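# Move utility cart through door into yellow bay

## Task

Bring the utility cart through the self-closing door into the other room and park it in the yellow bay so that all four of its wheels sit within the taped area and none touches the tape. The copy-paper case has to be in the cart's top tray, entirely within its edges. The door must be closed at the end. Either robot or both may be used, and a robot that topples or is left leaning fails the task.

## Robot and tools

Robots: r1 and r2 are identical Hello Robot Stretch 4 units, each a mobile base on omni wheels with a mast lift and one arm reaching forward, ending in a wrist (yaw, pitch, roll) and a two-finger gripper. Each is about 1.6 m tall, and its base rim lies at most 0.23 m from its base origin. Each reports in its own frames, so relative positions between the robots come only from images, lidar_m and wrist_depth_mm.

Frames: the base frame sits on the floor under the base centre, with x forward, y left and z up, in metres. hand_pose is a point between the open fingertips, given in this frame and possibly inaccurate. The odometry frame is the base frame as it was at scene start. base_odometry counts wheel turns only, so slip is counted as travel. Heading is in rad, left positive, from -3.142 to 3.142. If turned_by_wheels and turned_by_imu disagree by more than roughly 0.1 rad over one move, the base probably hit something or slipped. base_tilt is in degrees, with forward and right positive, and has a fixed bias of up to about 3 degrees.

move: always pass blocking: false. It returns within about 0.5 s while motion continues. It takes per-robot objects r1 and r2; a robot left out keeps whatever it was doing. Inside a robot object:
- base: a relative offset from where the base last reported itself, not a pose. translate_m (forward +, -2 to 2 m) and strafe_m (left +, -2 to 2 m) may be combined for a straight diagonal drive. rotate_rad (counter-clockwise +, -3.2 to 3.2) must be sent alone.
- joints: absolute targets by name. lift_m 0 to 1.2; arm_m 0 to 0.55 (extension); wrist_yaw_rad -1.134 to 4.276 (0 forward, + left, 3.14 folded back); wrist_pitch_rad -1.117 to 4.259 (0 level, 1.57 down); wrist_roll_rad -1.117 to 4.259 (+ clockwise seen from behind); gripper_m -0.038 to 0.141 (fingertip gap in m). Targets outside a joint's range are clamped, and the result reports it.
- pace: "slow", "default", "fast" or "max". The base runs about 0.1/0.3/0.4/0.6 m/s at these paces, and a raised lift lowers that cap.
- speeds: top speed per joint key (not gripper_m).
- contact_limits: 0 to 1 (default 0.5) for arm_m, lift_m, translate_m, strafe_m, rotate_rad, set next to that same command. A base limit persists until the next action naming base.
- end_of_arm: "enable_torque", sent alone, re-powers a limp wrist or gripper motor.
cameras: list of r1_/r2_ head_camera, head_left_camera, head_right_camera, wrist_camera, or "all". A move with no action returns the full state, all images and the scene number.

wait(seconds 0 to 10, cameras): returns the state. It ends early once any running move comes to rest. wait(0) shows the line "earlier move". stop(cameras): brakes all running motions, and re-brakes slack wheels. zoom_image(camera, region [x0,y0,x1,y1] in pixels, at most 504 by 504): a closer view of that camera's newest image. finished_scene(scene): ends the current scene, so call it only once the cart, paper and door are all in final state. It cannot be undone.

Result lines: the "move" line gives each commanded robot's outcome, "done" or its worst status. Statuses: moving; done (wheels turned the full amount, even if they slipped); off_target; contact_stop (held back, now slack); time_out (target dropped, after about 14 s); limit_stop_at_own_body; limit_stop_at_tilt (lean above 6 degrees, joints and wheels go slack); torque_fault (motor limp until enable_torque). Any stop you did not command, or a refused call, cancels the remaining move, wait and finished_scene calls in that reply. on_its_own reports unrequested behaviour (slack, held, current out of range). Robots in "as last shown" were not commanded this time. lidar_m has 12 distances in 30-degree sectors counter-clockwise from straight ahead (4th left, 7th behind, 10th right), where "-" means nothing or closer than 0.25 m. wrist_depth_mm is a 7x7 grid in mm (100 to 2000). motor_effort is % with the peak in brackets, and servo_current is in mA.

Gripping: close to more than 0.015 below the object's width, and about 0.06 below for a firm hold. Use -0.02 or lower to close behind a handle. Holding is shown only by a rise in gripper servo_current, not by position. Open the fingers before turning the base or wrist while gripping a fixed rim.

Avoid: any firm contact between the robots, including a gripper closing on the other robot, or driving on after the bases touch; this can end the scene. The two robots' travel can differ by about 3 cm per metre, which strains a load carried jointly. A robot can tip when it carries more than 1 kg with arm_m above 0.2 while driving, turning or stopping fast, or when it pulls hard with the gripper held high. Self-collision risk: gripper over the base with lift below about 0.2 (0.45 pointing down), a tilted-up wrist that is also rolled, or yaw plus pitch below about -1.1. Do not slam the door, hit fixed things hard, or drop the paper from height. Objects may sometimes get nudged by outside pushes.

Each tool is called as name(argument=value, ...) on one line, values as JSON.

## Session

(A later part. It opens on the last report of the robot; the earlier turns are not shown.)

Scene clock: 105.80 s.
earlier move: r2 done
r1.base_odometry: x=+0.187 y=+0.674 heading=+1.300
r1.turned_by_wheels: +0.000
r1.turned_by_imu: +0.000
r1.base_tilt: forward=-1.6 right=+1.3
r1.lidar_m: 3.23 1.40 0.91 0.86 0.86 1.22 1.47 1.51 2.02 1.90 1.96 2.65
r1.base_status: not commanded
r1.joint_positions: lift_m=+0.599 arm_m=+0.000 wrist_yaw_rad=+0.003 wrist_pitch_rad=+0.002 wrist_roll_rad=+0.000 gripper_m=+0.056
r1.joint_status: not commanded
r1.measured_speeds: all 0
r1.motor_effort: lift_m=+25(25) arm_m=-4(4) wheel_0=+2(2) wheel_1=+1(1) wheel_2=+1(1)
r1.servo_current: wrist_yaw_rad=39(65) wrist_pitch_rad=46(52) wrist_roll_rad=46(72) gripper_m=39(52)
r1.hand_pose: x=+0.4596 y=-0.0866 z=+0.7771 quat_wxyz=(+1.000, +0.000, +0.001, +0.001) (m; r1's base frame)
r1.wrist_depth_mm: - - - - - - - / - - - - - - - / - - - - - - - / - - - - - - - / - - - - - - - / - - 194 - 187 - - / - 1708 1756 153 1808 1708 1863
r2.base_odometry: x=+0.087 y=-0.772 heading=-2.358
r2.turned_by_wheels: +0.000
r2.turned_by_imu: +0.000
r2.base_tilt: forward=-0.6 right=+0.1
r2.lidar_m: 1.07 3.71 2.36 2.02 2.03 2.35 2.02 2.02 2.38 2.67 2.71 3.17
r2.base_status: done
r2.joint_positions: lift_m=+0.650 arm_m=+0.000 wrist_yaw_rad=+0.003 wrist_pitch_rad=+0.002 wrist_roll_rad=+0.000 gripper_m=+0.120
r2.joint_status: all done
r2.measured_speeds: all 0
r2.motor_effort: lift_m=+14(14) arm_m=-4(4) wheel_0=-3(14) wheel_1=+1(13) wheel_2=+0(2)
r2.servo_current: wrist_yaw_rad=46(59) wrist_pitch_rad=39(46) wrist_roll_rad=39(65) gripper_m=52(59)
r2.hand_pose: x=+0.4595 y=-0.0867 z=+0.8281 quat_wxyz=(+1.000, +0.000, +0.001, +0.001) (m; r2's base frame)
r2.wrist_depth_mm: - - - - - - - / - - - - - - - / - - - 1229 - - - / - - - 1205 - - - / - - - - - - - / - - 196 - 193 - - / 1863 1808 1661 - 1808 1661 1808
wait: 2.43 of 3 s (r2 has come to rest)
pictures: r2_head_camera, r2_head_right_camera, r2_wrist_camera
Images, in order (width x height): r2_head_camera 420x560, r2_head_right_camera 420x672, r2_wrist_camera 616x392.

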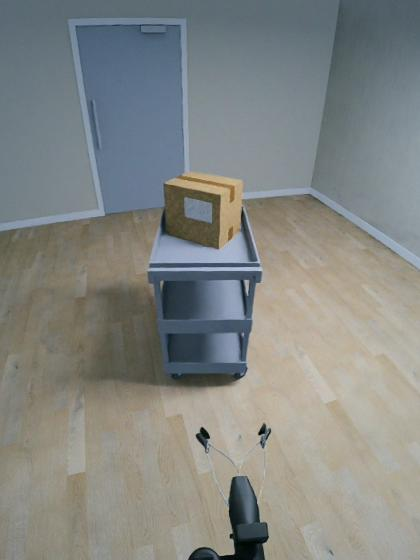

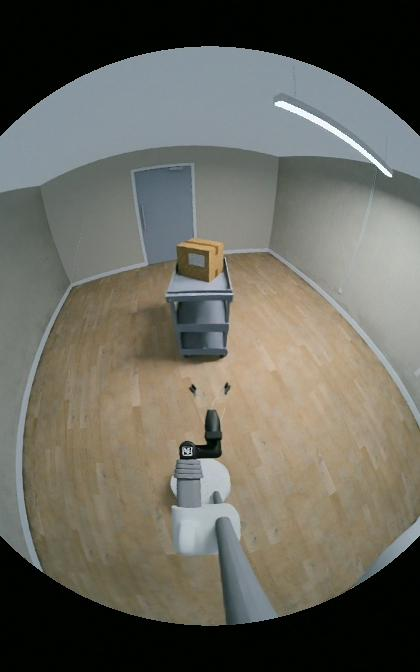

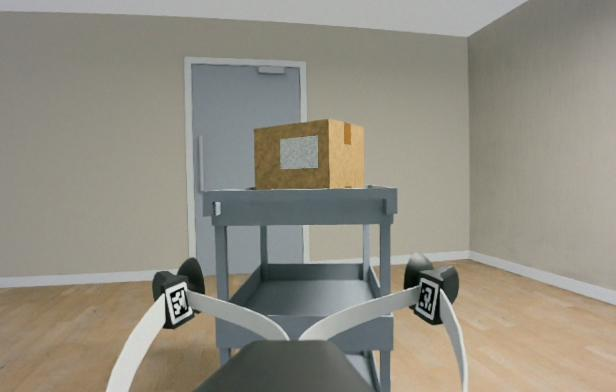

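move(blocking=false, r2={"base":{"translate_m":0.33}})

wait(seconds=2.5, cameras=["r2_head_camera","r2_wrist_camera"])

zoom_image(camera="r2_head_camera", region=[100, 220, 320, 440])

Scene clock: 113.67 s.
move: r2 moving
r1: as last shown
r1.base_tilt: forward=-1.6 right=+1.2
r1.lidar_m: 3.20 1.42 0.92 0.87 0.89 1.22 1.47 1.54 2.03 1.90 1.96 2.66
r1.motor_effort: lift_m=+25(25) arm_m=-4(4) wheel_0=+1(2) wheel_1=+1(1) wheel_2=+1(1)
r1.servo_current: wrist_yaw_rad=65(65) wrist_pitch_rad=33(46) wrist_roll_rad=46(65) gripper_m=39(46)
r1.wrist_depth_mm: - - - - - - - / - - - - - - - / - - - - - - - / - - - - - - - / - - - - - - - / - - 194 - 187 - - / - 1661 1756 153 1756 1661 1808
r2.base_odometry: x=+0.065 y=-0.794 heading=-2.358
r2.turned_by_wheels: +0.000
r2.turned_by_imu: +0.001
r2.base_tilt: forward=-0.7 right=+0.1
r2.lidar_m: 1.03 3.67 2.36 1.99 2.03 2.39 2.04 2.04 2.41 2.68 2.69 3.15
r2.base_status: translate_m moving
r2.joint_positions: lift_m=+0.650 arm_m=+0.000 wrist_yaw_rad=+0.003 wrist_pitch_rad=+0.002 wrist_roll_rad=+0.000 gripper_m=+0.120
r2.joint_status: not commanded
r2.measured_speeds: translate_m=+0.123 strafe_m=+0.000 rotate_rad=+0.000 lift_m=+0.000 arm_m=+0.000 wrist_yaw_rad=+0.000 wrist_pitch_rad=+0.000 wrist_roll_rad=+0.000
r2.motor_effort: lift_m=+14(14) arm_m=-4(4) wheel_0=+7(9) wheel_1=+7(8) wheel_2=-13(13)
r2.servo_current: wrist_yaw_rad=59(59) wrist_pitch_rad=46(46) wrist_roll_rad=33(59) gripper_m=52(59)
r2.hand_pose: x=+0.4595 y=-0.0867 z=+0.8281 quat_wxyz=(+1.000, +0.000, +0.001, +0.001) (m; r2's base frame)
r2.wrist_depth_mm: - - - - - - - / - - - - - - - / - - - 1160 - - - / - - - 1138 - - - / - - - - - - - / - - 195 - 195 - - / 1921 1808 1756 - 1808 1708 1708
pictures: none

Scene clock: 115.77 s.
earlier move: r2 done
r1.base_odometry: x=+0.187 y=+0.674 heading=+1.300
r1.turned_by_wheels: +0.000
r1.turned_by_imu: +0.000
r1.base_tilt: forward=-1.6 right=+1.3
r1.lidar_m: 3.21 1.41 0.92 0.84 0.89 1.23 1.46 1.52 2.02 1.90 1.97 2.66
r1.base_status: not commanded
r1.joint_positions: lift_m=+0.599 arm_m=+0.000 wrist_yaw_rad=+0.003 wrist_pitch_rad=+0.002 wrist_roll_rad=+0.000 gripper_m=+0.056
r1.joint_status: not commanded
r1.measured_speeds: all 0
r1.motor_effort: lift_m=+25(25) arm_m=-4(4) wheel_0=+1(2) wheel_1=+1(1) wheel_2=+1(1)
r1.servo_current: wrist_yaw_rad=46(65) wrist_pitch_rad=46(52) wrist_roll_rad=52(72) gripper_m=39(46)
r1.hand_pose: x=+0.4596 y=-0.0866 z=+0.7771 quat_wxyz=(+1.000, +0.000, +0.001, +0.001) (m; r1's base frame)
r1.wrist_depth_mm: - - - - - - - / - - - - - - - / - - - - - - - / - - - - - - - / - - - - - - - / - - 193 - 187 - - / - 1661 1708 153 1808 1708 1808
r2.base_odometry: x=-0.146 y=-1.005 heading=-2.358
r2.turned_by_wheels: +0.000
r2.turned_by_imu: +0.001
r2.base_tilt: forward=-0.7 right=+0.1
r2.lidar_m: 0.75 3.42 2.49 2.13 2.10 2.52 2.35 2.30 2.72 2.61 2.62 0.77
r2.base_status: done
r2.joint_positions: lift_m=+0.650 arm_m=+0.000 wrist_yaw_rad=+0.003 wrist_pitch_rad=+0.002 wrist_roll_rad=+0.000 gripper_m=+0.120
r2.joint_status: not commanded
r2.measured_speeds: all 0
r2.motor_effort: lift_m=+14(14) arm_m=-4(4) wheel_0=+4(9) wheel_1=+2(8) wheel_2=-4(14)
r2.servo_current: wrist_yaw_rad=33(65) wrist_pitch_rad=39(46) wrist_roll_rad=39(59) gripper_m=52(59)
r2.hand_pose: x=+0.4595 y=-0.0867 z=+0.8281 quat_wxyz=(+1.000, +0.000, +0.001, +0.001) (m; r2's base frame)
r2.wrist_depth_mm: - - - - - - - / - - - - - - - / - - - 854 - - - / - - 960 591 585 - - / - - 1182 - 585 - - / - - 194 - 193 - - / 1808 1708 - - - 1708 1708
wait: 2.10 of 2.5 s (r2 has come to rest)
pictures: r2_head_camera, r2_wrist_camera
Images, in order (width x height): r2_head_camera 420x560, r2_wrist_camera 616x392.

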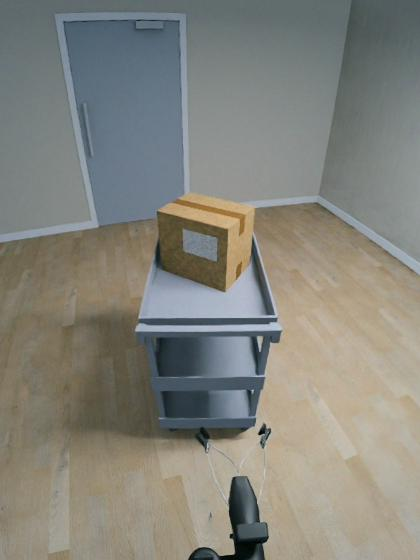

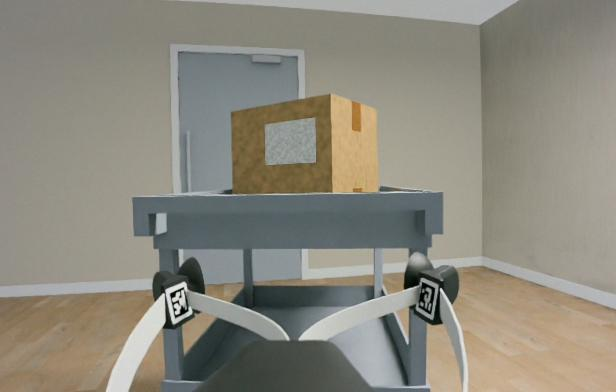

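Scaled by 2.291 from the camera's 420x560 image, which has a finer 1200x1600 frame.

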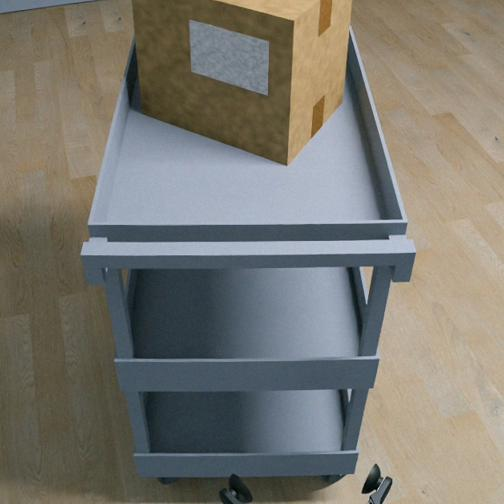

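move(blocking=false, r2={"joints":{"lift_m":0.7,"wrist_roll_rad":1.57}})

wait(seconds=1.5, cameras=["r2_head_camera","r2_wrist_camera","r2_head_left_camera"])

zoom_image(camera="r2_head_camera", region=[120, 280, 320, 500])

Scene clock: 125.87 s.
move: r2 moving
r1: as last shown
r1.lidar_m: 3.21 1.41 0.91 0.83 0.89 1.21 1.48 1.52 2.03 1.89 1.96 2.66
r1.servo_current: wrist_yaw_rad=52(59) wrist_pitch_rad=33(46) wrist_roll_rad=59(59) gripper_m=39(46)
r1.wrist_depth_mm: - - - - - - - / - - - - - - - / - - - - - - - / - - - - - - - / - - - - - - - / - - 193 - 187 - - / - 1708 1756 153 1808 1661 1863
r2.base_odometry: x=-0.146 y=-1.005 heading=-2.358
r2.turned_by_wheels: +0.000
r2.turned_by_imu: +0.000
r2.base_tilt: forward=-0.7 right=+0.1
r2.lidar_m: 0.75 3.43 2.47 2.15 2.12 2.49 2.34 2.34 2.76 2.59 2.61 0.79
r2.base_status: not commanded
r2.joint_positions: lift_m=+0.685 arm_m=+0.000 wrist_yaw_rad=+0.003 wrist_pitch_rad=+0.002 wrist_roll_rad=+0.589 gripper_m=+0.120
r2.joint_status: lift_m moving; wrist_roll_rad moving
r2.measured_speeds: translate_m=+0.000 strafe_m=+0.000 rotate_rad=+0.000 lift_m=+0.099 arm_m=+0.000 wrist_yaw_rad=+0.000 wrist_pitch_rad=+0.000 wrist_roll_rad=+1.820
r2.motor_effort: lift_m=+21(25) arm_m=-4(4) wheel_0=+3(4) wheel_1=+2(3) wheel_2=-4(5)
r2.servo_current: wrist_yaw_rad=46(59) wrist_pitch_rad=39(46) wrist_roll_rad=59(104) gripper_m=52(52)
r2.hand_pose: x=+0.4595 y=-0.0867 z=+0.8627 quat_wxyz=(+0.957, +0.290, +0.001, +0.001) (m; r2's base frame)
r2.wrist_depth_mm: - - - - - - - / - - - - - - - / - - - 866 - - - / - - 946 831 585 - - / - - - 591 - - 1618 / - - 198 597 186 597 1308 / - - - - - 597 1118
pictures: none

Scene clock: 126.87 s.
earlier move: r2 done
r1.base_odometry: x=+0.187 y=+0.674 heading=+1.300
r1.turned_by_wheels: +0.000
r1.turned_by_imu: +0.000
r1.base_tilt: forward=-1.6 right=+1.3
r1.lidar_m: 3.21 1.39 0.92 0.86 0.90 1.21 1.46 1.52 2.02 1.89 1.97 2.66
r1.base_status: not commanded
r1.joint_positions: lift_m=+0.599 arm_m=+0.000 wrist_yaw_rad=+0.003 wrist_pitch_rad=+0.002 wrist_roll_rad=+0.000 gripper_m=+0.056
r1.joint_status: not commanded
r1.measured_speeds: all 0
r1.motor_effort: lift_m=+25(25) arm_m=-4(4) wheel_0=+1(2) wheel_1=+1(1) wheel_2=+1(1)
r1.servo_current: wrist_yaw_rad=46(59) wrist_pitch_rad=46(52) wrist_roll_rad=46(78) gripper_m=39(46)
r1.hand_pose: x=+0.4596 y=-0.0866 z=+0.7771 quat_wxyz=(+1.000, +0.000, +0.001, +0.001) (m; r1's base frame)
r1.wrist_depth_mm: - - - - - - - / - - - - - - - / - - - - - - - / - - - - - - - / - - - - - - - / - - 194 - 187 - - / - 1708 1756 153 1756 1708 1921
r2.base_odometry: x=-0.146 y=-1.005 heading=-2.358
r2.turned_by_wheels: +0.000
r2.turned_by_imu: +0.000
r2.base_tilt: forward=-0.7 right=+0.1
r2.lidar_m: 0.76 3.43 2.47 2.14 2.11 2.53 2.33 2.33 2.78 2.61 2.61 0.79
r2.base_status: not commanded
r2.joint_positions: lift_m=+0.700 arm_m=+0.000 wrist_yaw_rad=+0.003 wrist_pitch_rad=+0.002 wrist_roll_rad=+1.568 gripper_m=+0.120
r2.joint_status: all done
r2.measured_speeds: all 0
r2.motor_effort: lift_m=+21(25) arm_m=-4(4) wheel_0=+3(4) wheel_1=+3(3) wheel_2=-4(5)
r2.servo_current: wrist_yaw_rad=52(59) wrist_pitch_rad=39(46) wrist_roll_rad=46(104) gripper_m=52(59)
r2.hand_pose: x=+0.4595 y=-0.0867 z=+0.8775 quat_wxyz=(+0.708, +0.706, +0.001, +0.000) (m; r2's base frame)
r2.wrist_depth_mm: - - - - - 1756 1229 / - - - - - 1756 1205 / - - - 946 1138 580 585 / - - 891 820 1182 585 591 / - - 960 854 1160 597 597 / - - 198 597 198 597 603 / - - - - - 615 609
wait: 1.00 of 1.5 s (r2 has come to rest)
pictures: r2_head_camera, r2_head_left_camera, r2_wrist_camera
Images, in order (width x height): r2_head_camera 420x560, r2_head_left_camera 420x672, r2_wrist_camera 616x392.

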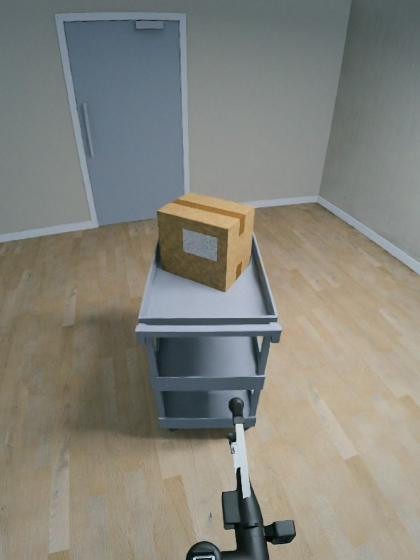

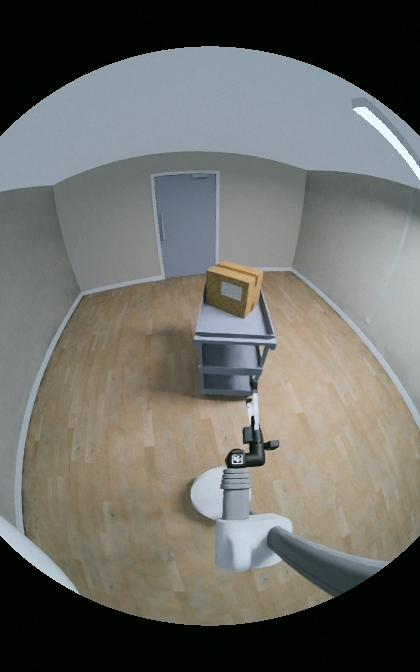

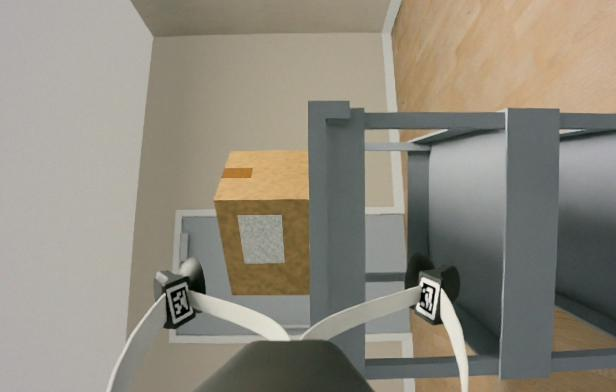

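Scaled by 2.291 from the camera's 420x560 image, which has a finer 1200x1600 frame.

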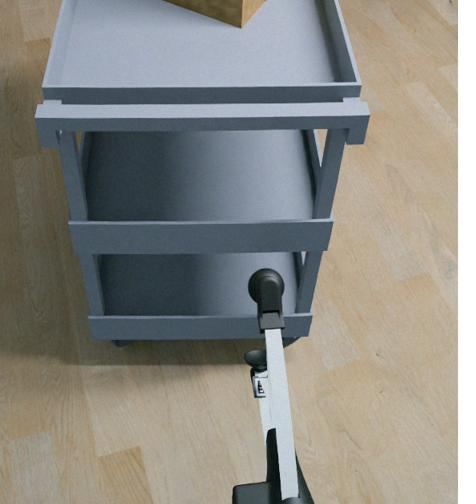

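move(blocking=false, r2={"base":{"translate_m":0.28,"strafe_m":0.04},"joints":{"lift_m":0.68},"contact_limits":{"translate_m":0.1}})

wait(seconds=2.5, cameras=["r2_head_camera","r2_wrist_camera"])

zoom_image(camera="r2_head_camera", region=[100, 340, 340, 500])

Scene clock: 149.23 s.
move: r2 moving
r1: as last shown
r1.lidar_m: 3.22 1.37 0.90 0.83 0.90 1.25 1.47 1.52 2.03 1.90 1.96 2.66
r1.motor_effort: lift_m=+25(25) arm_m=-4(4) wheel_0=+1(2) wheel_1=+0(1) wheel_2=+1(1)
r1.servo_current: wrist_yaw_rad=46(65) wrist_pitch_rad=46(46) wrist_roll_rad=26(65) gripper_m=39(46)
r1.wrist_depth_mm: - - - - - - - / - - - - - - - / - - - - - - - / - - - - - - - / - - - - - - - / - - 193 - 188 - - / - 1661 1756 153 1808 1708 1863
r2.base_odometry: x=-0.166 y=-1.030 heading=-2.358
r2.turned_by_wheels: +0.000
r2.turned_by_imu: +0.001
r2.base_tilt: forward=-0.7 right=+0.1
r2.lidar_m: 0.72 3.40 2.46 2.13 2.12 2.50 2.37 2.36 2.78 2.61 2.62 0.74
r2.base_status: translate_m moving; strafe_m moving
r2.joint_positions: lift_m=+0.680 arm_m=+0.000 wrist_yaw_rad=+0.003 wrist_pitch_rad=+0.002 wrist_roll_rad=+1.568 gripper_m=+0.120
r2.joint_status: lift_m moving
r2.measured_speeds: translate_m=+0.121 strafe_m=+0.019 rotate_rad=+0.000 lift_m=-0.009 arm_m=+0.000 wrist_yaw_rad=+0.000 wrist_pitch_rad=+0.000 wrist_roll_rad=+0.000
r2.motor_effort: lift_m=+15(21) arm_m=-4(4) wheel_0=+6(10) wheel_1=+8(9) wheel_2=-12(13)
r2.servo_current: wrist_yaw_rad=52(59) wrist_pitch_rad=39(46) wrist_roll_rad=46(52) gripper_m=52(59)
r2.contact_limits: translate_m 0.1
r2.hand_pose: x=+0.4595 y=-0.0867 z=+0.8581 quat_wxyz=(+0.708, +0.706, +0.001, +0.000) (m; r2's base frame)
r2.wrist_depth_mm: - - - - - 1708 1182 / - - - - - 1661 1182 / - - - 559 - 559 559 / - - 842 564 - 564 564 / - - 878 564 - 564 569 / - - 199 574 198 569 574 / - - - - - 574 580
pictures: none

Scene clock: 151.13 s.
earlier move: r2 done
r1.base_odometry: x=+0.187 y=+0.674 heading=+1.300
r1.turned_by_wheels: +0.000
r1.turned_by_imu: +0.000
r1.base_tilt: forward=-1.6 right=+1.3
r1.lidar_m: 3.22 1.39 0.90 0.84 0.87 1.22 1.47 1.51 2.02 1.91 1.96 2.65
r1.base_status: not commanded
r1.joint_positions: lift_m=+0.599 arm_m=+0.000 wrist_yaw_rad=+0.003 wrist_pitch_rad=+0.002 wrist_roll_rad=+0.000 gripper_m=+0.056
r1.joint_status: not commanded
r1.measured_speeds: all 0
r1.motor_effort: lift_m=+25(25) arm_m=-4(4) wheel_0=+1(2) wheel_1=+1(1) wheel_2=+1(1)
r1.servo_current: wrist_yaw_rad=72(72) wrist_pitch_rad=39(52) wrist_roll_rad=46(65) gripper_m=46(46)
r1.hand_pose: x=+0.4596 y=-0.0866 z=+0.7771 quat_wxyz=(+1.000, +0.000, +0.001, +0.001) (m; r1's base frame)
r1.wrist_depth_mm: - - - - - - - / - - - - - - - / - - - - - - - / - - - - - - - / - - - - - - - / - - 194 - 187 - - / - 1708 1708 153 1756 1708 1808
r2.base_odometry: x=-0.316 y=-1.231 heading=-2.358
r2.turned_by_wheels: +0.000
r2.turned_by_imu: +0.001
r2.base_tilt: forward=-0.6 right=+0.0
r2.lidar_m: 0.46 0.51 2.52 2.18 2.18 2.56 2.62 2.65 2.99 2.58 2.59 0.49
r2.base_status: done
r2.joint_positions: lift_m=+0.680 arm_m=+0.000 wrist_yaw_rad=+0.003 wrist_pitch_rad=+0.002 wrist_roll_rad=+1.568 gripper_m=+0.120
r2.joint_status: all done
r2.measured_speeds: all 0
r2.motor_effort: lift_m=+14(21) arm_m=-4(4) wheel_0=+5(10) wheel_1=+3(10) wheel_2=-3(14)
r2.servo_current: wrist_yaw_rad=39(65) wrist_pitch_rad=33(46) wrist_roll_rad=59(65) gripper_m=59(59)
r2.contact_limits: translate_m 0.1
r2.hand_pose: x=+0.4595 y=-0.0867 z=+0.8581 quat_wxyz=(+0.708, +0.706, +0.001, +0.000) (m; r2's base frame)
r2.wrist_depth_mm: - - - 276 310 325 312 / - - - 309 310 1708 - / - - 634 310 312 904 - / - - 539 314 312 917 - / - - 597 317 317 - - / - - 200 258 198 - - / - - - - - 1808 -
wait: 1.90 of 2.5 s (r2 has come to rest)
pictures: r2_head_camera, r2_wrist_camera
Images, in order (width x height): r2_head_camera 420x560, r2_wrist_camera 616x392.

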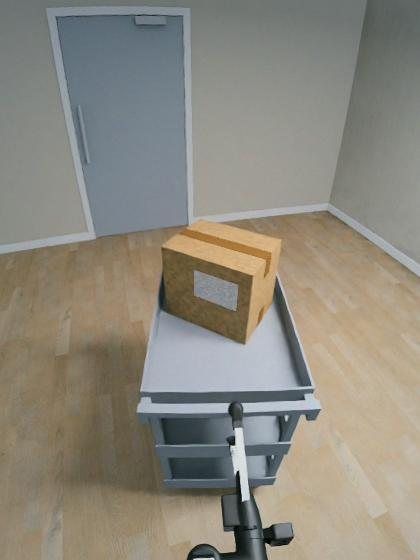

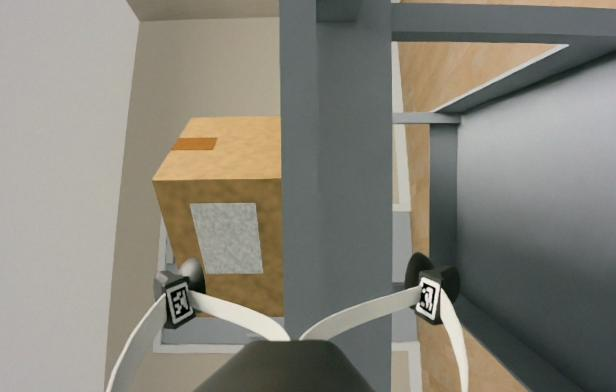

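Scaled by 2.100 from the camera's 420x560 image, which has a finer 1200x1600 frame.

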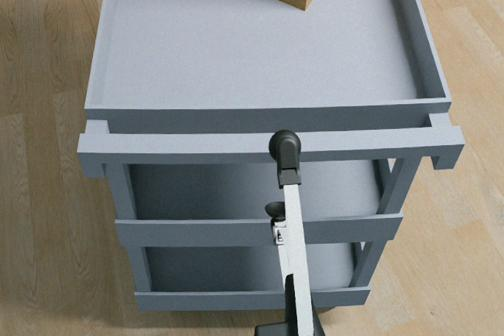

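move(blocking=false, r2={"base":{"translate_m":0.08},"joints":{"lift_m":0.687},"contact_limits":{"translate_m":0.1},"pace":"slow"})

wait(seconds=2)

move(blocking=false, r2={"joints":{"gripper_m":-0.03}})

wait(seconds=3, cameras=["r2_head_camera","r2_wrist_camera"])

zoom_image(camera="r2_head_camera", region=[100, 340, 340, 500])

Scene clock: 160.00 s.
move: r2 moving
r1: as last shown
r1.lidar_m: 3.21 1.36 0.90 0.86 0.91 1.22 1.46 1.53 2.01 1.91 1.99 2.65
r1.motor_effort: lift_m=+25(25) arm_m=-4(4) wheel_0=+1(2) wheel_1=+0(1) wheel_2=+1(1)
r1.servo_current: wrist_yaw_rad=52(59) wrist_pitch_rad=39(46) wrist_roll_rad=65(65) gripper_m=39(52)
r1.wrist_depth_mm: - - - - - - - / - - - - - - - / - - - - - - - / - - - - - - - / - - - - - - - / - - 194 - 188 - - / - 1708 1661 154 1808 1661 1808
r2.base_odometry: x=-0.325 y=-1.239 heading=-2.358
r2.turned_by_wheels: +0.000
r2.turned_by_imu: +0.000
r2.base_tilt: forward=-0.7 right=+0.0
r2.lidar_m: 0.47 0.49 2.52 2.17 2.17 2.54 2.61 2.63 2.96 2.57 2.59 0.48
r2.base_status: translate_m moving
r2.joint_positions: lift_m=+0.687 arm_m=+0.000 wrist_yaw_rad=+0.003 wrist_pitch_rad=+0.002 wrist_roll_rad=+1.568 gripper_m=+0.120
r2.joint_status: lift_m moving
r2.measured_speeds: translate_m=+0.048 strafe_m=+0.000 rotate_rad=+0.000 lift_m=+0.000 arm_m=+0.000 wrist_yaw_rad=+0.000 wrist_pitch_rad=+0.000 wrist_roll_rad=+0.000
r2.motor_effort: lift_m=+19(24) arm_m=-4(4) wheel_0=+5(9) wheel_1=+6(7) wheel_2=-10(10)
r2.servo_current: wrist_yaw_rad=39(59) wrist_pitch_rad=39(39) wrist_roll_rad=46(59) gripper_m=46(59)
r2.contact_limits: translate_m 0.1
r2.hand_pose: x=+0.4595 y=-0.0867 z=+0.8645 quat_wxyz=(+0.708, +0.706, +0.001, +0.000) (m; r2's base frame)
r2.wrist_depth_mm: - - - 294 296 1430 324 / - - - 297 297 1756 - / - - 621 298 300 - - / - - 525 303 303 - - / - - 585 304 304 - - / - - 200 246 198 - - / - - - - - 1863 -
pictures: none

Scene clock: 161.57 s.
earlier move: r2 done
r1.base_odometry: x=+0.187 y=+0.674 heading=+1.300
r1.turned_by_wheels: +0.000
r1.turned_by_imu: +0.000
r1.base_tilt: forward=-1.6 right=+1.3
r1.lidar_m: 3.23 1.41 0.90 0.85 0.90 1.20 1.46 1.54 2.04 1.90 1.96 2.66
r1.base_status: not commanded
r1.joint_positions: lift_m=+0.599 arm_m=+0.000 wrist_yaw_rad=+0.003 wrist_pitch_rad=+0.002 wrist_roll_rad=+0.000 gripper_m=+0.056
r1.joint_status: not commanded
r1.measured_speeds: all 0
r1.motor_effort: lift_m=+25(25) arm_m=-4(4) wheel_0=+2(2) wheel_1=+0(1) wheel_2=+1(1)
r1.servo_current: wrist_yaw_rad=65(72) wrist_pitch_rad=46(52) wrist_roll_rad=33(72) gripper_m=46(52)
r1.hand_pose: x=+0.4596 y=-0.0866 z=+0.7771 quat_wxyz=(+1.000, +0.000, +0.001, +0.001) (m; r1's base frame)
r1.wrist_depth_mm: - - - - - - - / - - - - - - - / - - - - - - - / - - - - - - - / - - - - - - - / - - 193 - 187 - - / - 1756 1708 153 1808 1618 1921
r2.base_odometry: x=-0.373 y=-1.287 heading=-2.357
r2.turned_by_wheels: +0.000
r2.turned_by_imu: +0.000
r2.base_tilt: forward=-0.7 right=+0.1
r2.lidar_m: 0.39 0.43 2.55 2.19 2.19 2.54 2.69 2.69 2.95 2.54 2.56 0.41
r2.base_status: done
r2.joint_positions: lift_m=+0.687 arm_m=+0.000 wrist_yaw_rad=+0.003 wrist_pitch_rad=+0.002 wrist_roll_rad=+1.568 gripper_m=+0.120
r2.joint_status: all done
r2.measured_speeds: all 0
r2.motor_effort: lift_m=+21(24) arm_m=-4(4) wheel_0=+5(9) wheel_1=+4(7) wheel_2=-6(11)
r2.servo_current: wrist_yaw_rad=33(65) wrist_pitch_rad=39(52) wrist_roll_rad=46(59) gripper_m=46(59)
r2.contact_limits: translate_m 0.1
r2.hand_pose: x=+0.4595 y=-0.0867 z=+0.8645 quat_wxyz=(+0.708, +0.706, +0.001, +0.000) (m; r2's base frame)
r2.wrist_depth_mm: - - - 173 230 1708 1160 / - - - 174 233 1618 - / - - 554 175 234 - - / - - 473 176 236 - - / - - 508 178 237 - - / - - 200 179 213 - - / - - - - 241 1708 -
wait: 1.57 of 2 s (r2 has come to rest)
pictures: none

Scene clock: 162.07 s.
move: r2 moving
r1: as last shown
r1.lidar_m: 3.21 1.40 0.91 0.85 0.90 1.22 1.47 1.53 2.02 1.90 1.99 2.65
r1.motor_effort: lift_m=+25(25) arm_m=-4(4) wheel_0=+1(1) wheel_1=+1(1) wheel_2=+1(1)
r1.servo_current: wrist_yaw_rad=59(65) wrist_pitch_rad=46(46) wrist_roll_rad=33(59) gripper_m=46(46)
r1.wrist_depth_mm: - - - - - - - / - - - - - - - / - - - - - - - / - - - - - - - / - - - - - - - / - - 193 - 187 - - / - 1661 1661 153 1756 1661 1863
r2.base_odometry: x=-0.373 y=-1.287 heading=-2.357
r2.turned_by_wheels: +0.000
r2.turned_by_imu: +0.000
r2.base_tilt: forward=-0.7 right=+0.1
r2.lidar_m: 0.39 0.42 2.51 2.20 2.19 2.53 2.69 2.71 2.97 2.56 2.56 0.41
r2.base_status: not commanded
r2.joint_positions: lift_m=+0.687 arm_m=+0.000 wrist_yaw_rad=+0.002 wrist_pitch_rad=+0.002 wrist_roll_rad=+1.568 gripper_m=+0.106
r2.joint_status: gripper_m moving
r2.measured_speeds: translate_m=+0.000 strafe_m=+0.000 rotate_rad=+0.000 lift_m=+0.000 arm_m=+0.000 wrist_yaw_rad=-0.001 wrist_pitch_rad=+0.015 wrist_roll_rad=+0.000
r2.motor_effort: lift_m=+21(21) arm_m=-4(4) wheel_0=+5(5) wheel_1=+4(4) wheel_2=-5(6)
r2.servo_current: wrist_yaw_rad=52(52) wrist_pitch_rad=46(46) wrist_roll_rad=46(59) gripper_m=117(124)
r2.contact_limits: translate_m 0.1
r2.hand_pose: x=+0.4595 y=-0.0867 z=+0.8642 quat_wxyz=(+0.708, +0.706, +0.002, +0.000) (m; r2's base frame)
r2.wrist_depth_mm: - - - 173 231 1661 1160 / - - - 174 234 1537 - / - - 549 176 235 831 - / - - 466 236 236 854 - / - - 508 178 239 831 - / - - 197 178 195 - - / - - - - 241 1756 -
pictures: none

Scene clock: 163.80 s.
earlier move: r2 done
r1.base_odometry: x=+0.187 y=+0.674 heading=+1.300
r1.turned_by_wheels: +0.000
r1.turned_by_imu: +0.000
r1.base_tilt: forward=-1.6 right=+1.3
r1.lidar_m: 3.23 1.41 0.91 0.85 0.89 1.24 1.46 1.52 2.03 1.90 1.95 2.67
r1.base_status: not commanded
r1.joint_positions: lift_m=+0.599 arm_m=+0.000 wrist_yaw_rad=+0.003 wrist_pitch_rad=+0.002 wrist_roll_rad=+0.000 gripper_m=+0.056
r1.joint_status: not commanded
r1.measured_speeds: all 0
r1.motor_effort: lift_m=+25(25) arm_m=-4(4) wheel_0=+2(2) wheel_1=+0(1) wheel_2=+1(1)
r1.servo_current: wrist_yaw_rad=39(72) wrist_pitch_rad=46(52) wrist_roll_rad=59(65) gripper_m=39(52)
r1.hand_pose: x=+0.4596 y=-0.0866 z=+0.7771 quat_wxyz=(+1.000, +0.000, +0.001, +0.001) (m; r1's base frame)
r1.wrist_depth_mm: - - - - - - - / - - - - - - - / - - - - - - - / - - - - - - - / - - - - - - - / - - 193 - 187 - - / - 1708 1756 153 1808 1661 1863
r2.base_odometry: x=-0.373 y=-1.287 heading=-2.357
r2.turned_by_wheels: +0.000
r2.turned_by_imu: +0.000
r2.base_tilt: forward=-0.7 right=+0.1
r2.lidar_m: 0.40 0.41 2.55 2.19 2.16 2.53 2.70 2.70 2.96 2.55 2.57 0.43
r2.base_status: not commanded
r2.joint_positions: lift_m=+0.687 arm_m=+0.000 wrist_yaw_rad=+0.002 wrist_pitch_rad=+0.008 wrist_roll_rad=+1.568 gripper_m=-0.029
r2.joint_status: all done
r2.measured_speeds: all 0
r2.motor_effort: lift_m=+21(21) arm_m=+4(5) wheel_0=+2(5) wheel_1=+3(5) wheel_2=-1(6)
r2.servo_current: wrist_yaw_rad=39(59) wrist_pitch_rad=46(65) wrist_roll_rad=39(59) gripper_m=111(306)
r2.contact_limits: translate_m 0.1
r2.hand_pose: x=+0.4594 y=-0.0868 z=+0.8627 quat_wxyz=(+0.708, +0.706, +0.004, -0.002) (m; r2's base frame)
r2.wrist_depth_mm: - - - 165 225 1661 1138 / - - - 167 228 1464 - / - - 525 169 229 820 - / - 484 466 229 230 831 - / - - 517 172 232 842 - / - - 185 173 179 - - / - - - - 235 1618 -
wait: 1.73 of 3 s (r2 has come to rest)
pictures: r2_head_camera, r2_wrist_camera
Images, in order (width x height): r2_head_camera 420x560, r2_wrist_camera 616x392.

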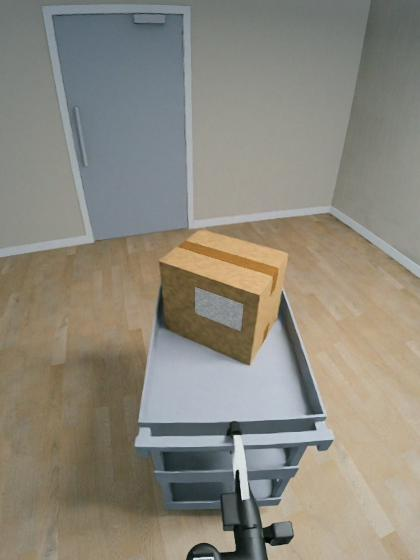

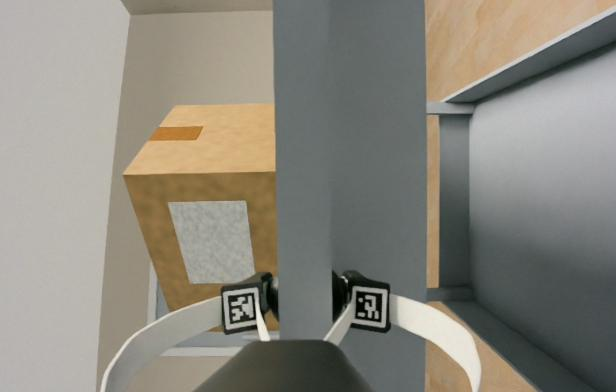

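Scaled by 2.100 from the camera's 420x560 image, which has a finer 1200x1600 frame.

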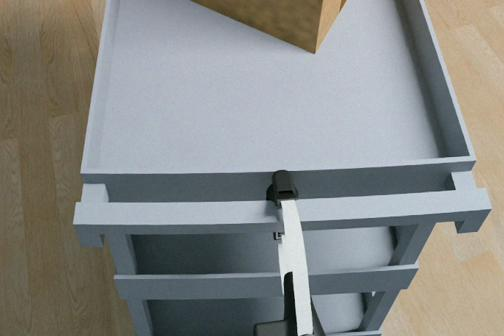

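move(blocking=false, r2={"base":{"translate_m":-0.7},"pace":"slow","contact_limits":{"translate_m":0.6}})

wait(seconds=4, cameras=["r2_head_camera"])

wait(seconds=5, cameras=["r2_head_camera","r2_wrist_camera","r2_head_right_camera"])

Scene clock: 171.33 s.
move: r2 moving
r1: as last shown
r1.lidar_m: 3.22 1.39 0.91 0.86 0.90 1.23 1.46 1.52 2.01 1.90 1.96 2.63
r1.motor_effort: lift_m=+25(25) arm_m=-4(4) wheel_0=+1(2) wheel_1=+1(1) wheel_2=+1(1)
r1.servo_current: wrist_yaw_rad=65(65) wrist_pitch_rad=46(46) wrist_roll_rad=39(59) gripper_m=39(46)
r1.wrist_depth_mm: - - - - - - - / - - - - - - - / - - - - - - - / - - - - - - - / - - - - - - - / - - 193 - 187 - - / - 1661 1708 153 1863 1661 1808
r2.base_odometry: x=-0.364 y=-1.279 heading=-2.357
r2.turned_by_wheels: +0.000
r2.turned_by_imu: +0.001
r2.base_tilt: forward=-0.6 right=+0.1
r2.lidar_m: 0.38 0.41 2.51 2.19 2.18 2.59 2.69 2.71 2.97 2.56 2.57 0.43
r2.base_status: translate_m moving
r2.joint_positions: lift_m=+0.687 arm_m=+0.000 wrist_yaw_rad=+0.002 wrist_pitch_rad=+0.008 wrist_roll_rad=+1.568 gripper_m=-0.029
r2.joint_status: not commanded
r2.measured_speeds: translate_m=-0.048 strafe_m=-0.001 rotate_rad=+0.001 lift_m=+0.000 arm_m=+0.000 wrist_yaw_rad=+0.000 wrist_pitch_rad=+0.000 wrist_roll_rad=+0.000
r2.motor_effort: lift_m=+21(21) arm_m=+1(4) wheel_0=+0(7) wheel_1=-9(9) wheel_2=+14(14)
r2.servo_current: wrist_yaw_rad=46(59) wrist_pitch_rad=52(59) wrist_roll_rad=46(59) gripper_m=111(111)
r2.contact_limits: translate_m 0.6
r2.hand_pose: x=+0.4595 y=-0.0867 z=+0.8627 quat_wxyz=(+0.708, +0.706, +0.004, -0.002) (m; r2's base frame)
r2.wrist_depth_mm: - - - 165 224 1661 1138 / - - - 167 226 1464 - / - - 517 169 229 820 - / - 484 466 229 230 831 - / - - 517 171 232 831 - / - - 185 173 179 - - / - - - - 236 1576 -
pictures: none

Scene clock: 175.33 s.
earlier move: r2 moving
r1.base_odometry: x=+0.187 y=+0.674 heading=+1.300
r1.turned_by_wheels: +0.000
r1.turned_by_imu: +0.000
r1.base_tilt: forward=-1.6 right=+1.3
r1.lidar_m: 3.21 1.41 0.89 0.85 0.88 1.23 1.46 1.53 2.02 1.91 1.96 2.66
r1.base_status: not commanded
r1.joint_positions: lift_m=+0.599 arm_m=+0.000 wrist_yaw_rad=+0.003 wrist_pitch_rad=+0.002 wrist_roll_rad=+0.000 gripper_m=+0.056
r1.joint_status: not commanded
r1.measured_speeds: all 0
r1.motor_effort: lift_m=+25(25) arm_m=-4(4) wheel_0=+2(2) wheel_1=+1(1) wheel_2=+1(1)
r1.servo_current: wrist_yaw_rad=59(78) wrist_pitch_rad=52(52) wrist_roll_rad=39(72) gripper_m=39(46)
r1.hand_pose: x=+0.4596 y=-0.0866 z=+0.7771 quat_wxyz=(+1.000, +0.000, +0.001, +0.001) (m; r1's base frame)
r1.wrist_depth_mm: - - - - - - - / - - - - - - - / - - - - - - - / - - - - - - - / - - - - - - - / - - 193 - 187 - - / - 1708 1708 153 1808 1708 1863
r2.base_odometry: x=-0.090 y=-1.005 heading=-2.357
r2.turned_by_wheels: +0.000
r2.turned_by_imu: +0.002
r2.base_tilt: forward=-0.6 right=+0.0
r2.lidar_m: 0.39 0.42 2.40 2.11 2.04 2.47 2.30 2.30 2.73 2.66 2.67 0.43
r2.base_status: translate_m moving
r2.joint_positions: lift_m=+0.687 arm_m=+0.000 wrist_yaw_rad=+0.003 wrist_pitch_rad=+0.008 wrist_roll_rad=+1.568 gripper_m=-0.029
r2.joint_status: not commanded
r2.measured_speeds: translate_m=-0.100 strafe_m=+0.001 rotate_rad=-0.004 lift_m=+0.000 arm_m=+0.000 wrist_yaw_rad=+0.000 wrist_pitch_rad=+0.000 wrist_roll_rad=+0.000
r2.motor_effort: lift_m=+21(21) arm_m=-3(4) wheel_0=-2(8) wheel_1=-6(9) wheel_2=+11(16)
r2.servo_current: wrist_yaw_rad=39(65) wrist_pitch_rad=52(59) wrist_roll_rad=39(65) gripper_m=104(117)
r2.contact_limits: translate_m 0.6
r2.hand_pose: x=+0.4595 y=-0.0866 z=+0.8627 quat_wxyz=(+0.708, +0.706, +0.004, -0.002) (m; r2's base frame)
r2.wrist_depth_mm: - - - 170 230 1661 1160 / - - - 171 229 1537 - / - - 559 170 230 820 - / - 477 466 229 231 831 - / - - 504 171 231 842 - / - - 187 171 179 - - / - - - - 231 544 -
wait: 4.00 s; no rest
pictures: r2_head_camera
Images, in order (width x height): r2_head_camera 420x560.

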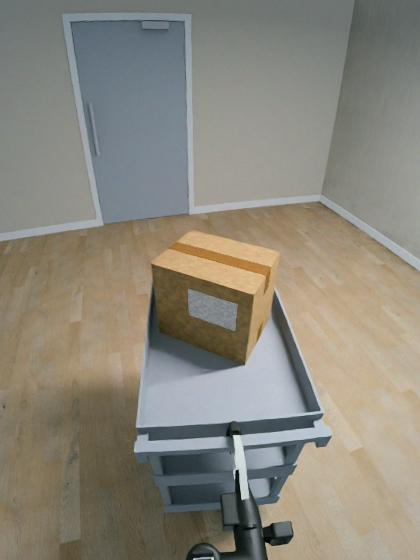

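Scene clock: 179.13 s.
earlier move: r2 done
r1.base_odometry: x=+0.187 y=+0.674 heading=+1.300
r1.turned_by_wheels: +0.000
r1.turned_by_imu: +0.000
r1.base_tilt: forward=-1.6 right=+1.2
r1.lidar_m: 3.23 1.41 0.90 0.86 0.89 1.22 1.47 1.53 2.00 1.91 1.96 2.65
r1.base_status: not commanded
r1.joint_positions: lift_m=+0.599 arm_m=+0.000 wrist_yaw_rad=+0.003 wrist_pitch_rad=+0.002 wrist_roll_rad=+0.000 gripper_m=+0.056
r1.joint_status: not commanded
r1.measured_speeds: all 0
r1.motor_effort: lift_m=+25(25) arm_m=-4(4) wheel_0=+1(2) wheel_1=+1(1) wheel_2=+1(1)
r1.servo_current: wrist_yaw_rad=33(78) wrist_pitch_rad=39(52) wrist_roll_rad=59(72) gripper_m=39(46)
r1.hand_pose: x=+0.4596 y=-0.0866 z=+0.7771 quat_wxyz=(+1.000, +0.000, +0.001, +0.001) (m; r1's base frame)
r1.wrist_depth_mm: - - - - - - - / - - - - - - - / - - - - - - - / - - - - - - - / - - - - - - - / - - 193 - 187 - - / - 1708 1708 153 1756 1661 1808
r2.base_odometry: x=+0.122 y=-0.793 heading=-2.357
r2.turned_by_wheels: +0.000
r2.turned_by_imu: +0.001
r2.base_tilt: forward=-0.7 right=+0.1
r2.lidar_m: 0.39 0.39 2.33 1.98 1.98 2.32 2.01 2.01 2.38 2.73 2.73 0.44
r2.base_status: done
r2.joint_positions: lift_m=+0.687 arm_m=+0.000 wrist_yaw_rad=+0.003 wrist_pitch_rad=+0.008 wrist_roll_rad=+1.568 gripper_m=-0.029
r2.joint_status: not commanded
r2.measured_speeds: all 0
r2.motor_effort: lift_m=+21(21) arm_m=-3(4) wheel_0=-3(12) wheel_1=-4(9) wheel_2=+8(16)
r2.servo_current: wrist_yaw_rad=33(65) wrist_pitch_rad=46(59) wrist_roll_rad=46(65) gripper_m=91(117)
r2.contact_limits: translate_m 0.6
r2.hand_pose: x=+0.4595 y=-0.0866 z=+0.8627 quat_wxyz=(+0.708, +0.706, +0.004, -0.002) (m; r2's base frame)
r2.wrist_depth_mm: - - - 174 236 1661 1160 / - - - 173 234 1661 - / - - 609 172 233 809 - / - - 462 172 233 842 - / - - 492 171 231 831 - / - - 186 169 178 809 - / - - 591 - 229 - -
wait: 3.80 of 5 s (r2 has come to rest)
pictures: r2_head_camera, r2_head_right_camera, r2_wrist_camera
Images, in order (width x height): r2_head_camera 420x560, r2_head_right_camera 420x672, r2_wrist_camera 616x392.

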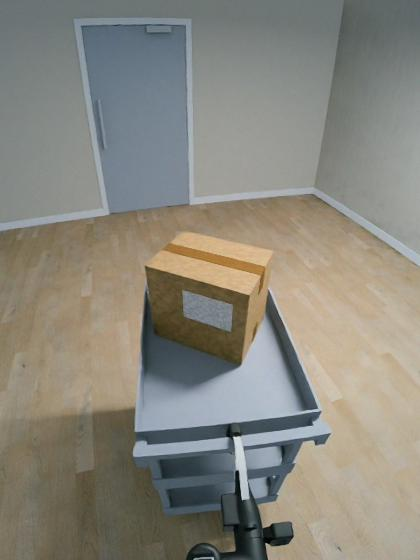

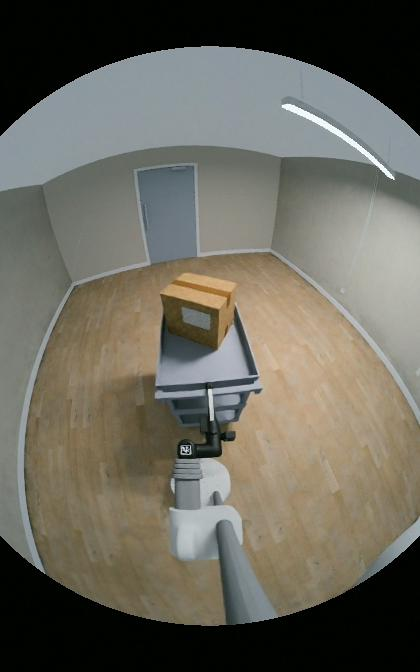

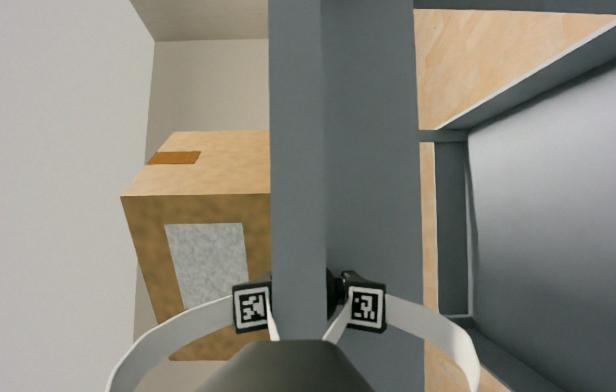

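move(blocking=false, r2={"base":{"translate_m":-0.6},"pace":"slow","contact_limits":{"translate_m":0.6}}, r1={"base":{"rotate_rad":1.615},"joints":{"lift_m":0.75,"gripper_m":-0.02}})

wait(seconds=3, cameras=["r1_head_camera","r1_wrist_camera","r1_head_left_camera","r1_head_right_camera"])

Scene clock: 195.20 s.
move: r1 moving; r2 moving
r1.base_odometry: x=+0.187 y=+0.674 heading=+1.551
r1.turned_by_wheels: +0.252
r1.turned_by_imu: +0.252
r1.base_tilt: forward=-1.6 right=+1.3
r1.lidar_m: 1.89 1.13 0.87 0.87 1.00 1.47 1.46 1.66 1.94 1.91 2.16 3.23
r1.base_status: rotate_rad moving
r1.joint_positions: lift_m=+0.637 arm_m=+0.000 wrist_yaw_rad=+0.003 wrist_pitch_rad=+0.002 wrist_roll_rad=+0.000 gripper_m=+0.037
r1.joint_status: lift_m moving; gripper_m moving
r1.measured_speeds: translate_m=+0.001 strafe_m=+0.002 rotate_rad=+0.971 lift_m=+0.146 arm_m=+0.000 wrist_yaw_rad=+0.000 wrist_pitch_rad=+0.000 wrist_roll_rad=+0.000
r1.motor_effort: lift_m=+27(28) arm_m=-4(4) wheel_0=-8(8) wheel_1=-7(8) wheel_2=-8(8)
r1.servo_current: wrist_yaw_rad=46(78) wrist_pitch_rad=39(52) wrist_roll_rad=46(65) gripper_m=104(104)
r1.hand_pose: x=+0.4595 y=-0.0867 z=+0.8150 quat_wxyz=(+1.000, +0.000, +0.001, +0.001) (m; r1's base frame)
r1.wrist_depth_mm: 1255 - - - - - - / 1255 - - - - - - / 1255 - - - - - - / 1281 - - - - - - / 1255 - - - - - - / 1281 - 197 - 187 - - / 1281 145 1756 1863 1756 1921 1983
r2.base_odometry: x=+0.131 y=-0.784 heading=-2.357
r2.turned_by_wheels: +0.000
r2.turned_by_imu: +0.001
r2.base_tilt: forward=-0.7 right=+0.1
r2.lidar_m: 0.38 0.39 2.32 1.97 1.97 2.30 2.01 2.01 2.39 2.74 2.75 0.43
r2.base_status: translate_m moving
r2.joint_positions: lift_m=+0.687 arm_m=+0.000 wrist_yaw_rad=+0.003 wrist_pitch_rad=+0.008 wrist_roll_rad=+1.568 gripper_m=-0.029
r2.joint_status: not commanded
r2.measured_speeds: translate_m=-0.050 strafe_m=+0.000 rotate_rad=-0.002 lift_m=+0.000 arm_m=+0.000 wrist_yaw_rad=+0.000 wrist_pitch_rad=+0.000 wrist_roll_rad=+0.000
r2.motor_effort: lift_m=+21(21) arm_m=-4(4) wheel_0=-4(9) wheel_1=-8(8) wheel_2=+13(13)
r2.servo_current: wrist_yaw_rad=52(59) wrist_pitch_rad=52(59) wrist_roll_rad=46(59) gripper_m=98(104)
r2.contact_limits: translate_m 0.6
r2.hand_pose: x=+0.4595 y=-0.0866 z=+0.8627 quat_wxyz=(+0.708, +0.706, +0.004, -0.002) (m; r2's base frame)
r2.wrist_depth_mm: - - - 174 236 1618 1160 / - - - 173 235 1661 - / - - 609 172 233 809 - / - - 462 172 233 831 - / - - 488 170 231 820 - / - - 186 169 178 809 - / - - 591 - 229 - -
pictures: none

Scene clock: 196.80 s.
earlier move: r1 done; r2 moving
r1.base_odometry: x=+0.187 y=+0.674 heading=+2.915
r1.turned_by_wheels: +1.363
r1.turned_by_imu: +1.371
r1.base_tilt: forward=-1.6 right=+1.3
r1.lidar_m: 0.87 0.91 1.24 1.45 1.53 1.97 1.88 2.01 2.76 3.25 1.36 0.89
r1.base_status: done
r1.joint_positions: lift_m=+0.749 arm_m=+0.000 wrist_yaw_rad=+0.003 wrist_pitch_rad=+0.002 wrist_roll_rad=+0.000 gripper_m=-0.019
r1.joint_status: all done
r1.measured_speeds: all 0
r1.motor_effort: lift_m=+25(28) arm_m=-4(4) wheel_0=-1(10) wheel_1=+0(8) wheel_2=+0(9)
r1.servo_current: wrist_yaw_rad=59(78) wrist_pitch_rad=46(52) wrist_roll_rad=33(65) gripper_m=46(130)
r1.hand_pose: x=+0.4595 y=-0.0867 z=+0.9271 quat_wxyz=(+1.000, +0.000, +0.001, +0.001) (m; r1's base frame)
r1.wrist_depth_mm: - - - - - - - / - - - - - - - / - - - - - - - / - - - - - - - / - - - - - - - / - - 183 198 179 - - / - 132 163 147 144 - -
r2.base_odometry: x=+0.236 y=-0.679 heading=-2.357
r2.turned_by_wheels: +0.000
r2.turned_by_imu: +0.001
r2.base_tilt: forward=-0.7 right=+0.1
r2.lidar_m: 0.38 0.38 2.29 1.94 1.94 2.17 1.85 1.86 2.23 2.79 2.78 0.43
r2.base_status: translate_m moving
r2.joint_positions: lift_m=+0.687 arm_m=+0.000 wrist_yaw_rad=+0.003 wrist_pitch_rad=+0.008 wrist_roll_rad=+1.568 gripper_m=-0.029
r2.joint_status: not commanded
r2.measured_speeds: translate_m=-0.100 strafe_m=+0.000 rotate_rad=+0.000 lift_m=+0.000 arm_m=+0.000 wrist_yaw_rad=+0.000 wrist_pitch_rad=+0.000 wrist_roll_rad=+0.000
r2.motor_effort: lift_m=+21(21) arm_m=-3(4) wheel_0=-3(9) wheel_1=-5(8) wheel_2=+11(13)
r2.servo_current: wrist_yaw_rad=52(59) wrist_pitch_rad=52(59) wrist_roll_rad=46(59) gripper_m=104(111)
r2.contact_limits: translate_m 0.6
r2.hand_pose: x=+0.4595 y=-0.0866 z=+0.8627 quat_wxyz=(+0.708, +0.706, +0.004, -0.002) (m; r2's base frame)
r2.wrist_depth_mm: - - - 177 238 1618 1138 / - - - 174 236 1808 544 / - - 627 173 235 798 - / - - 462 173 233 831 - / - - 484 172 231 831 - / - - 187 170 179 820 - / - - 580 - 229 - -
wait: 1.60 of 3 s (r1 has come to rest)
pictures: r1_head_camera, r1_head_left_camera, r1_head_right_camera, r1_wrist_camera
Images, in order (width x height): r1_head_camera 420x560, r1_head_left_camera 420x672, r1_head_right_camera 420x672, r1_wrist_camera 616x392.

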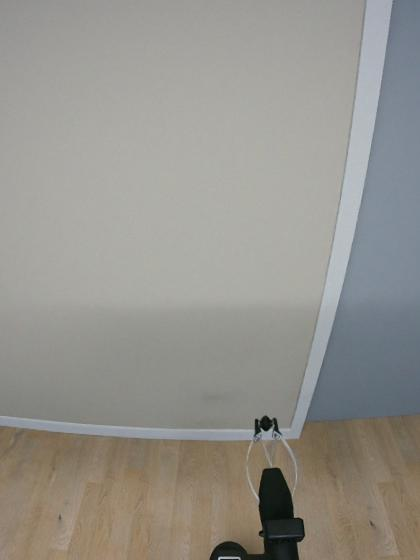

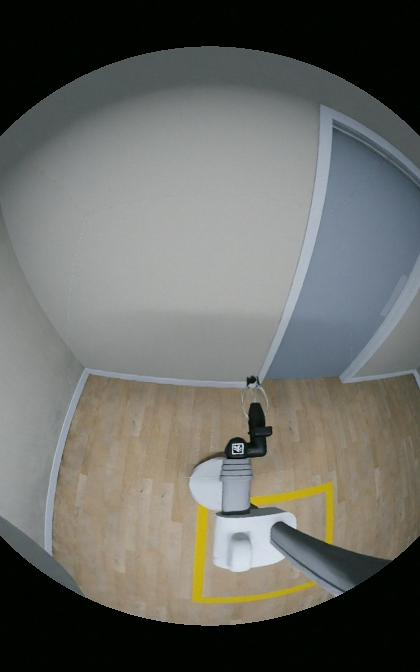

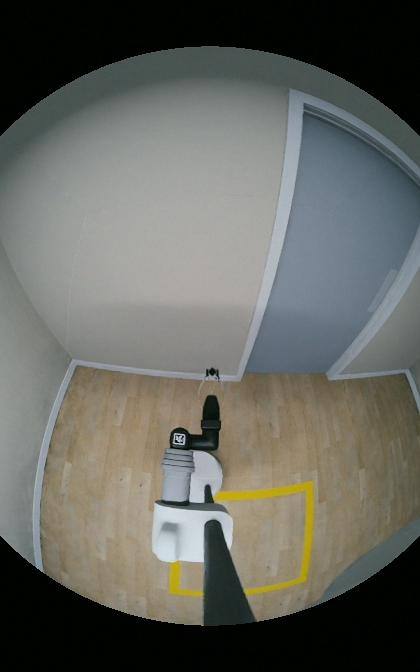

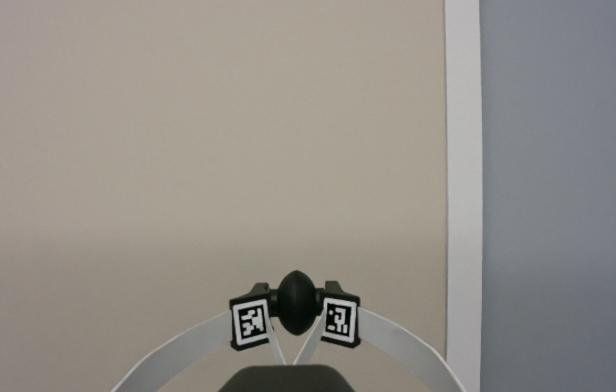

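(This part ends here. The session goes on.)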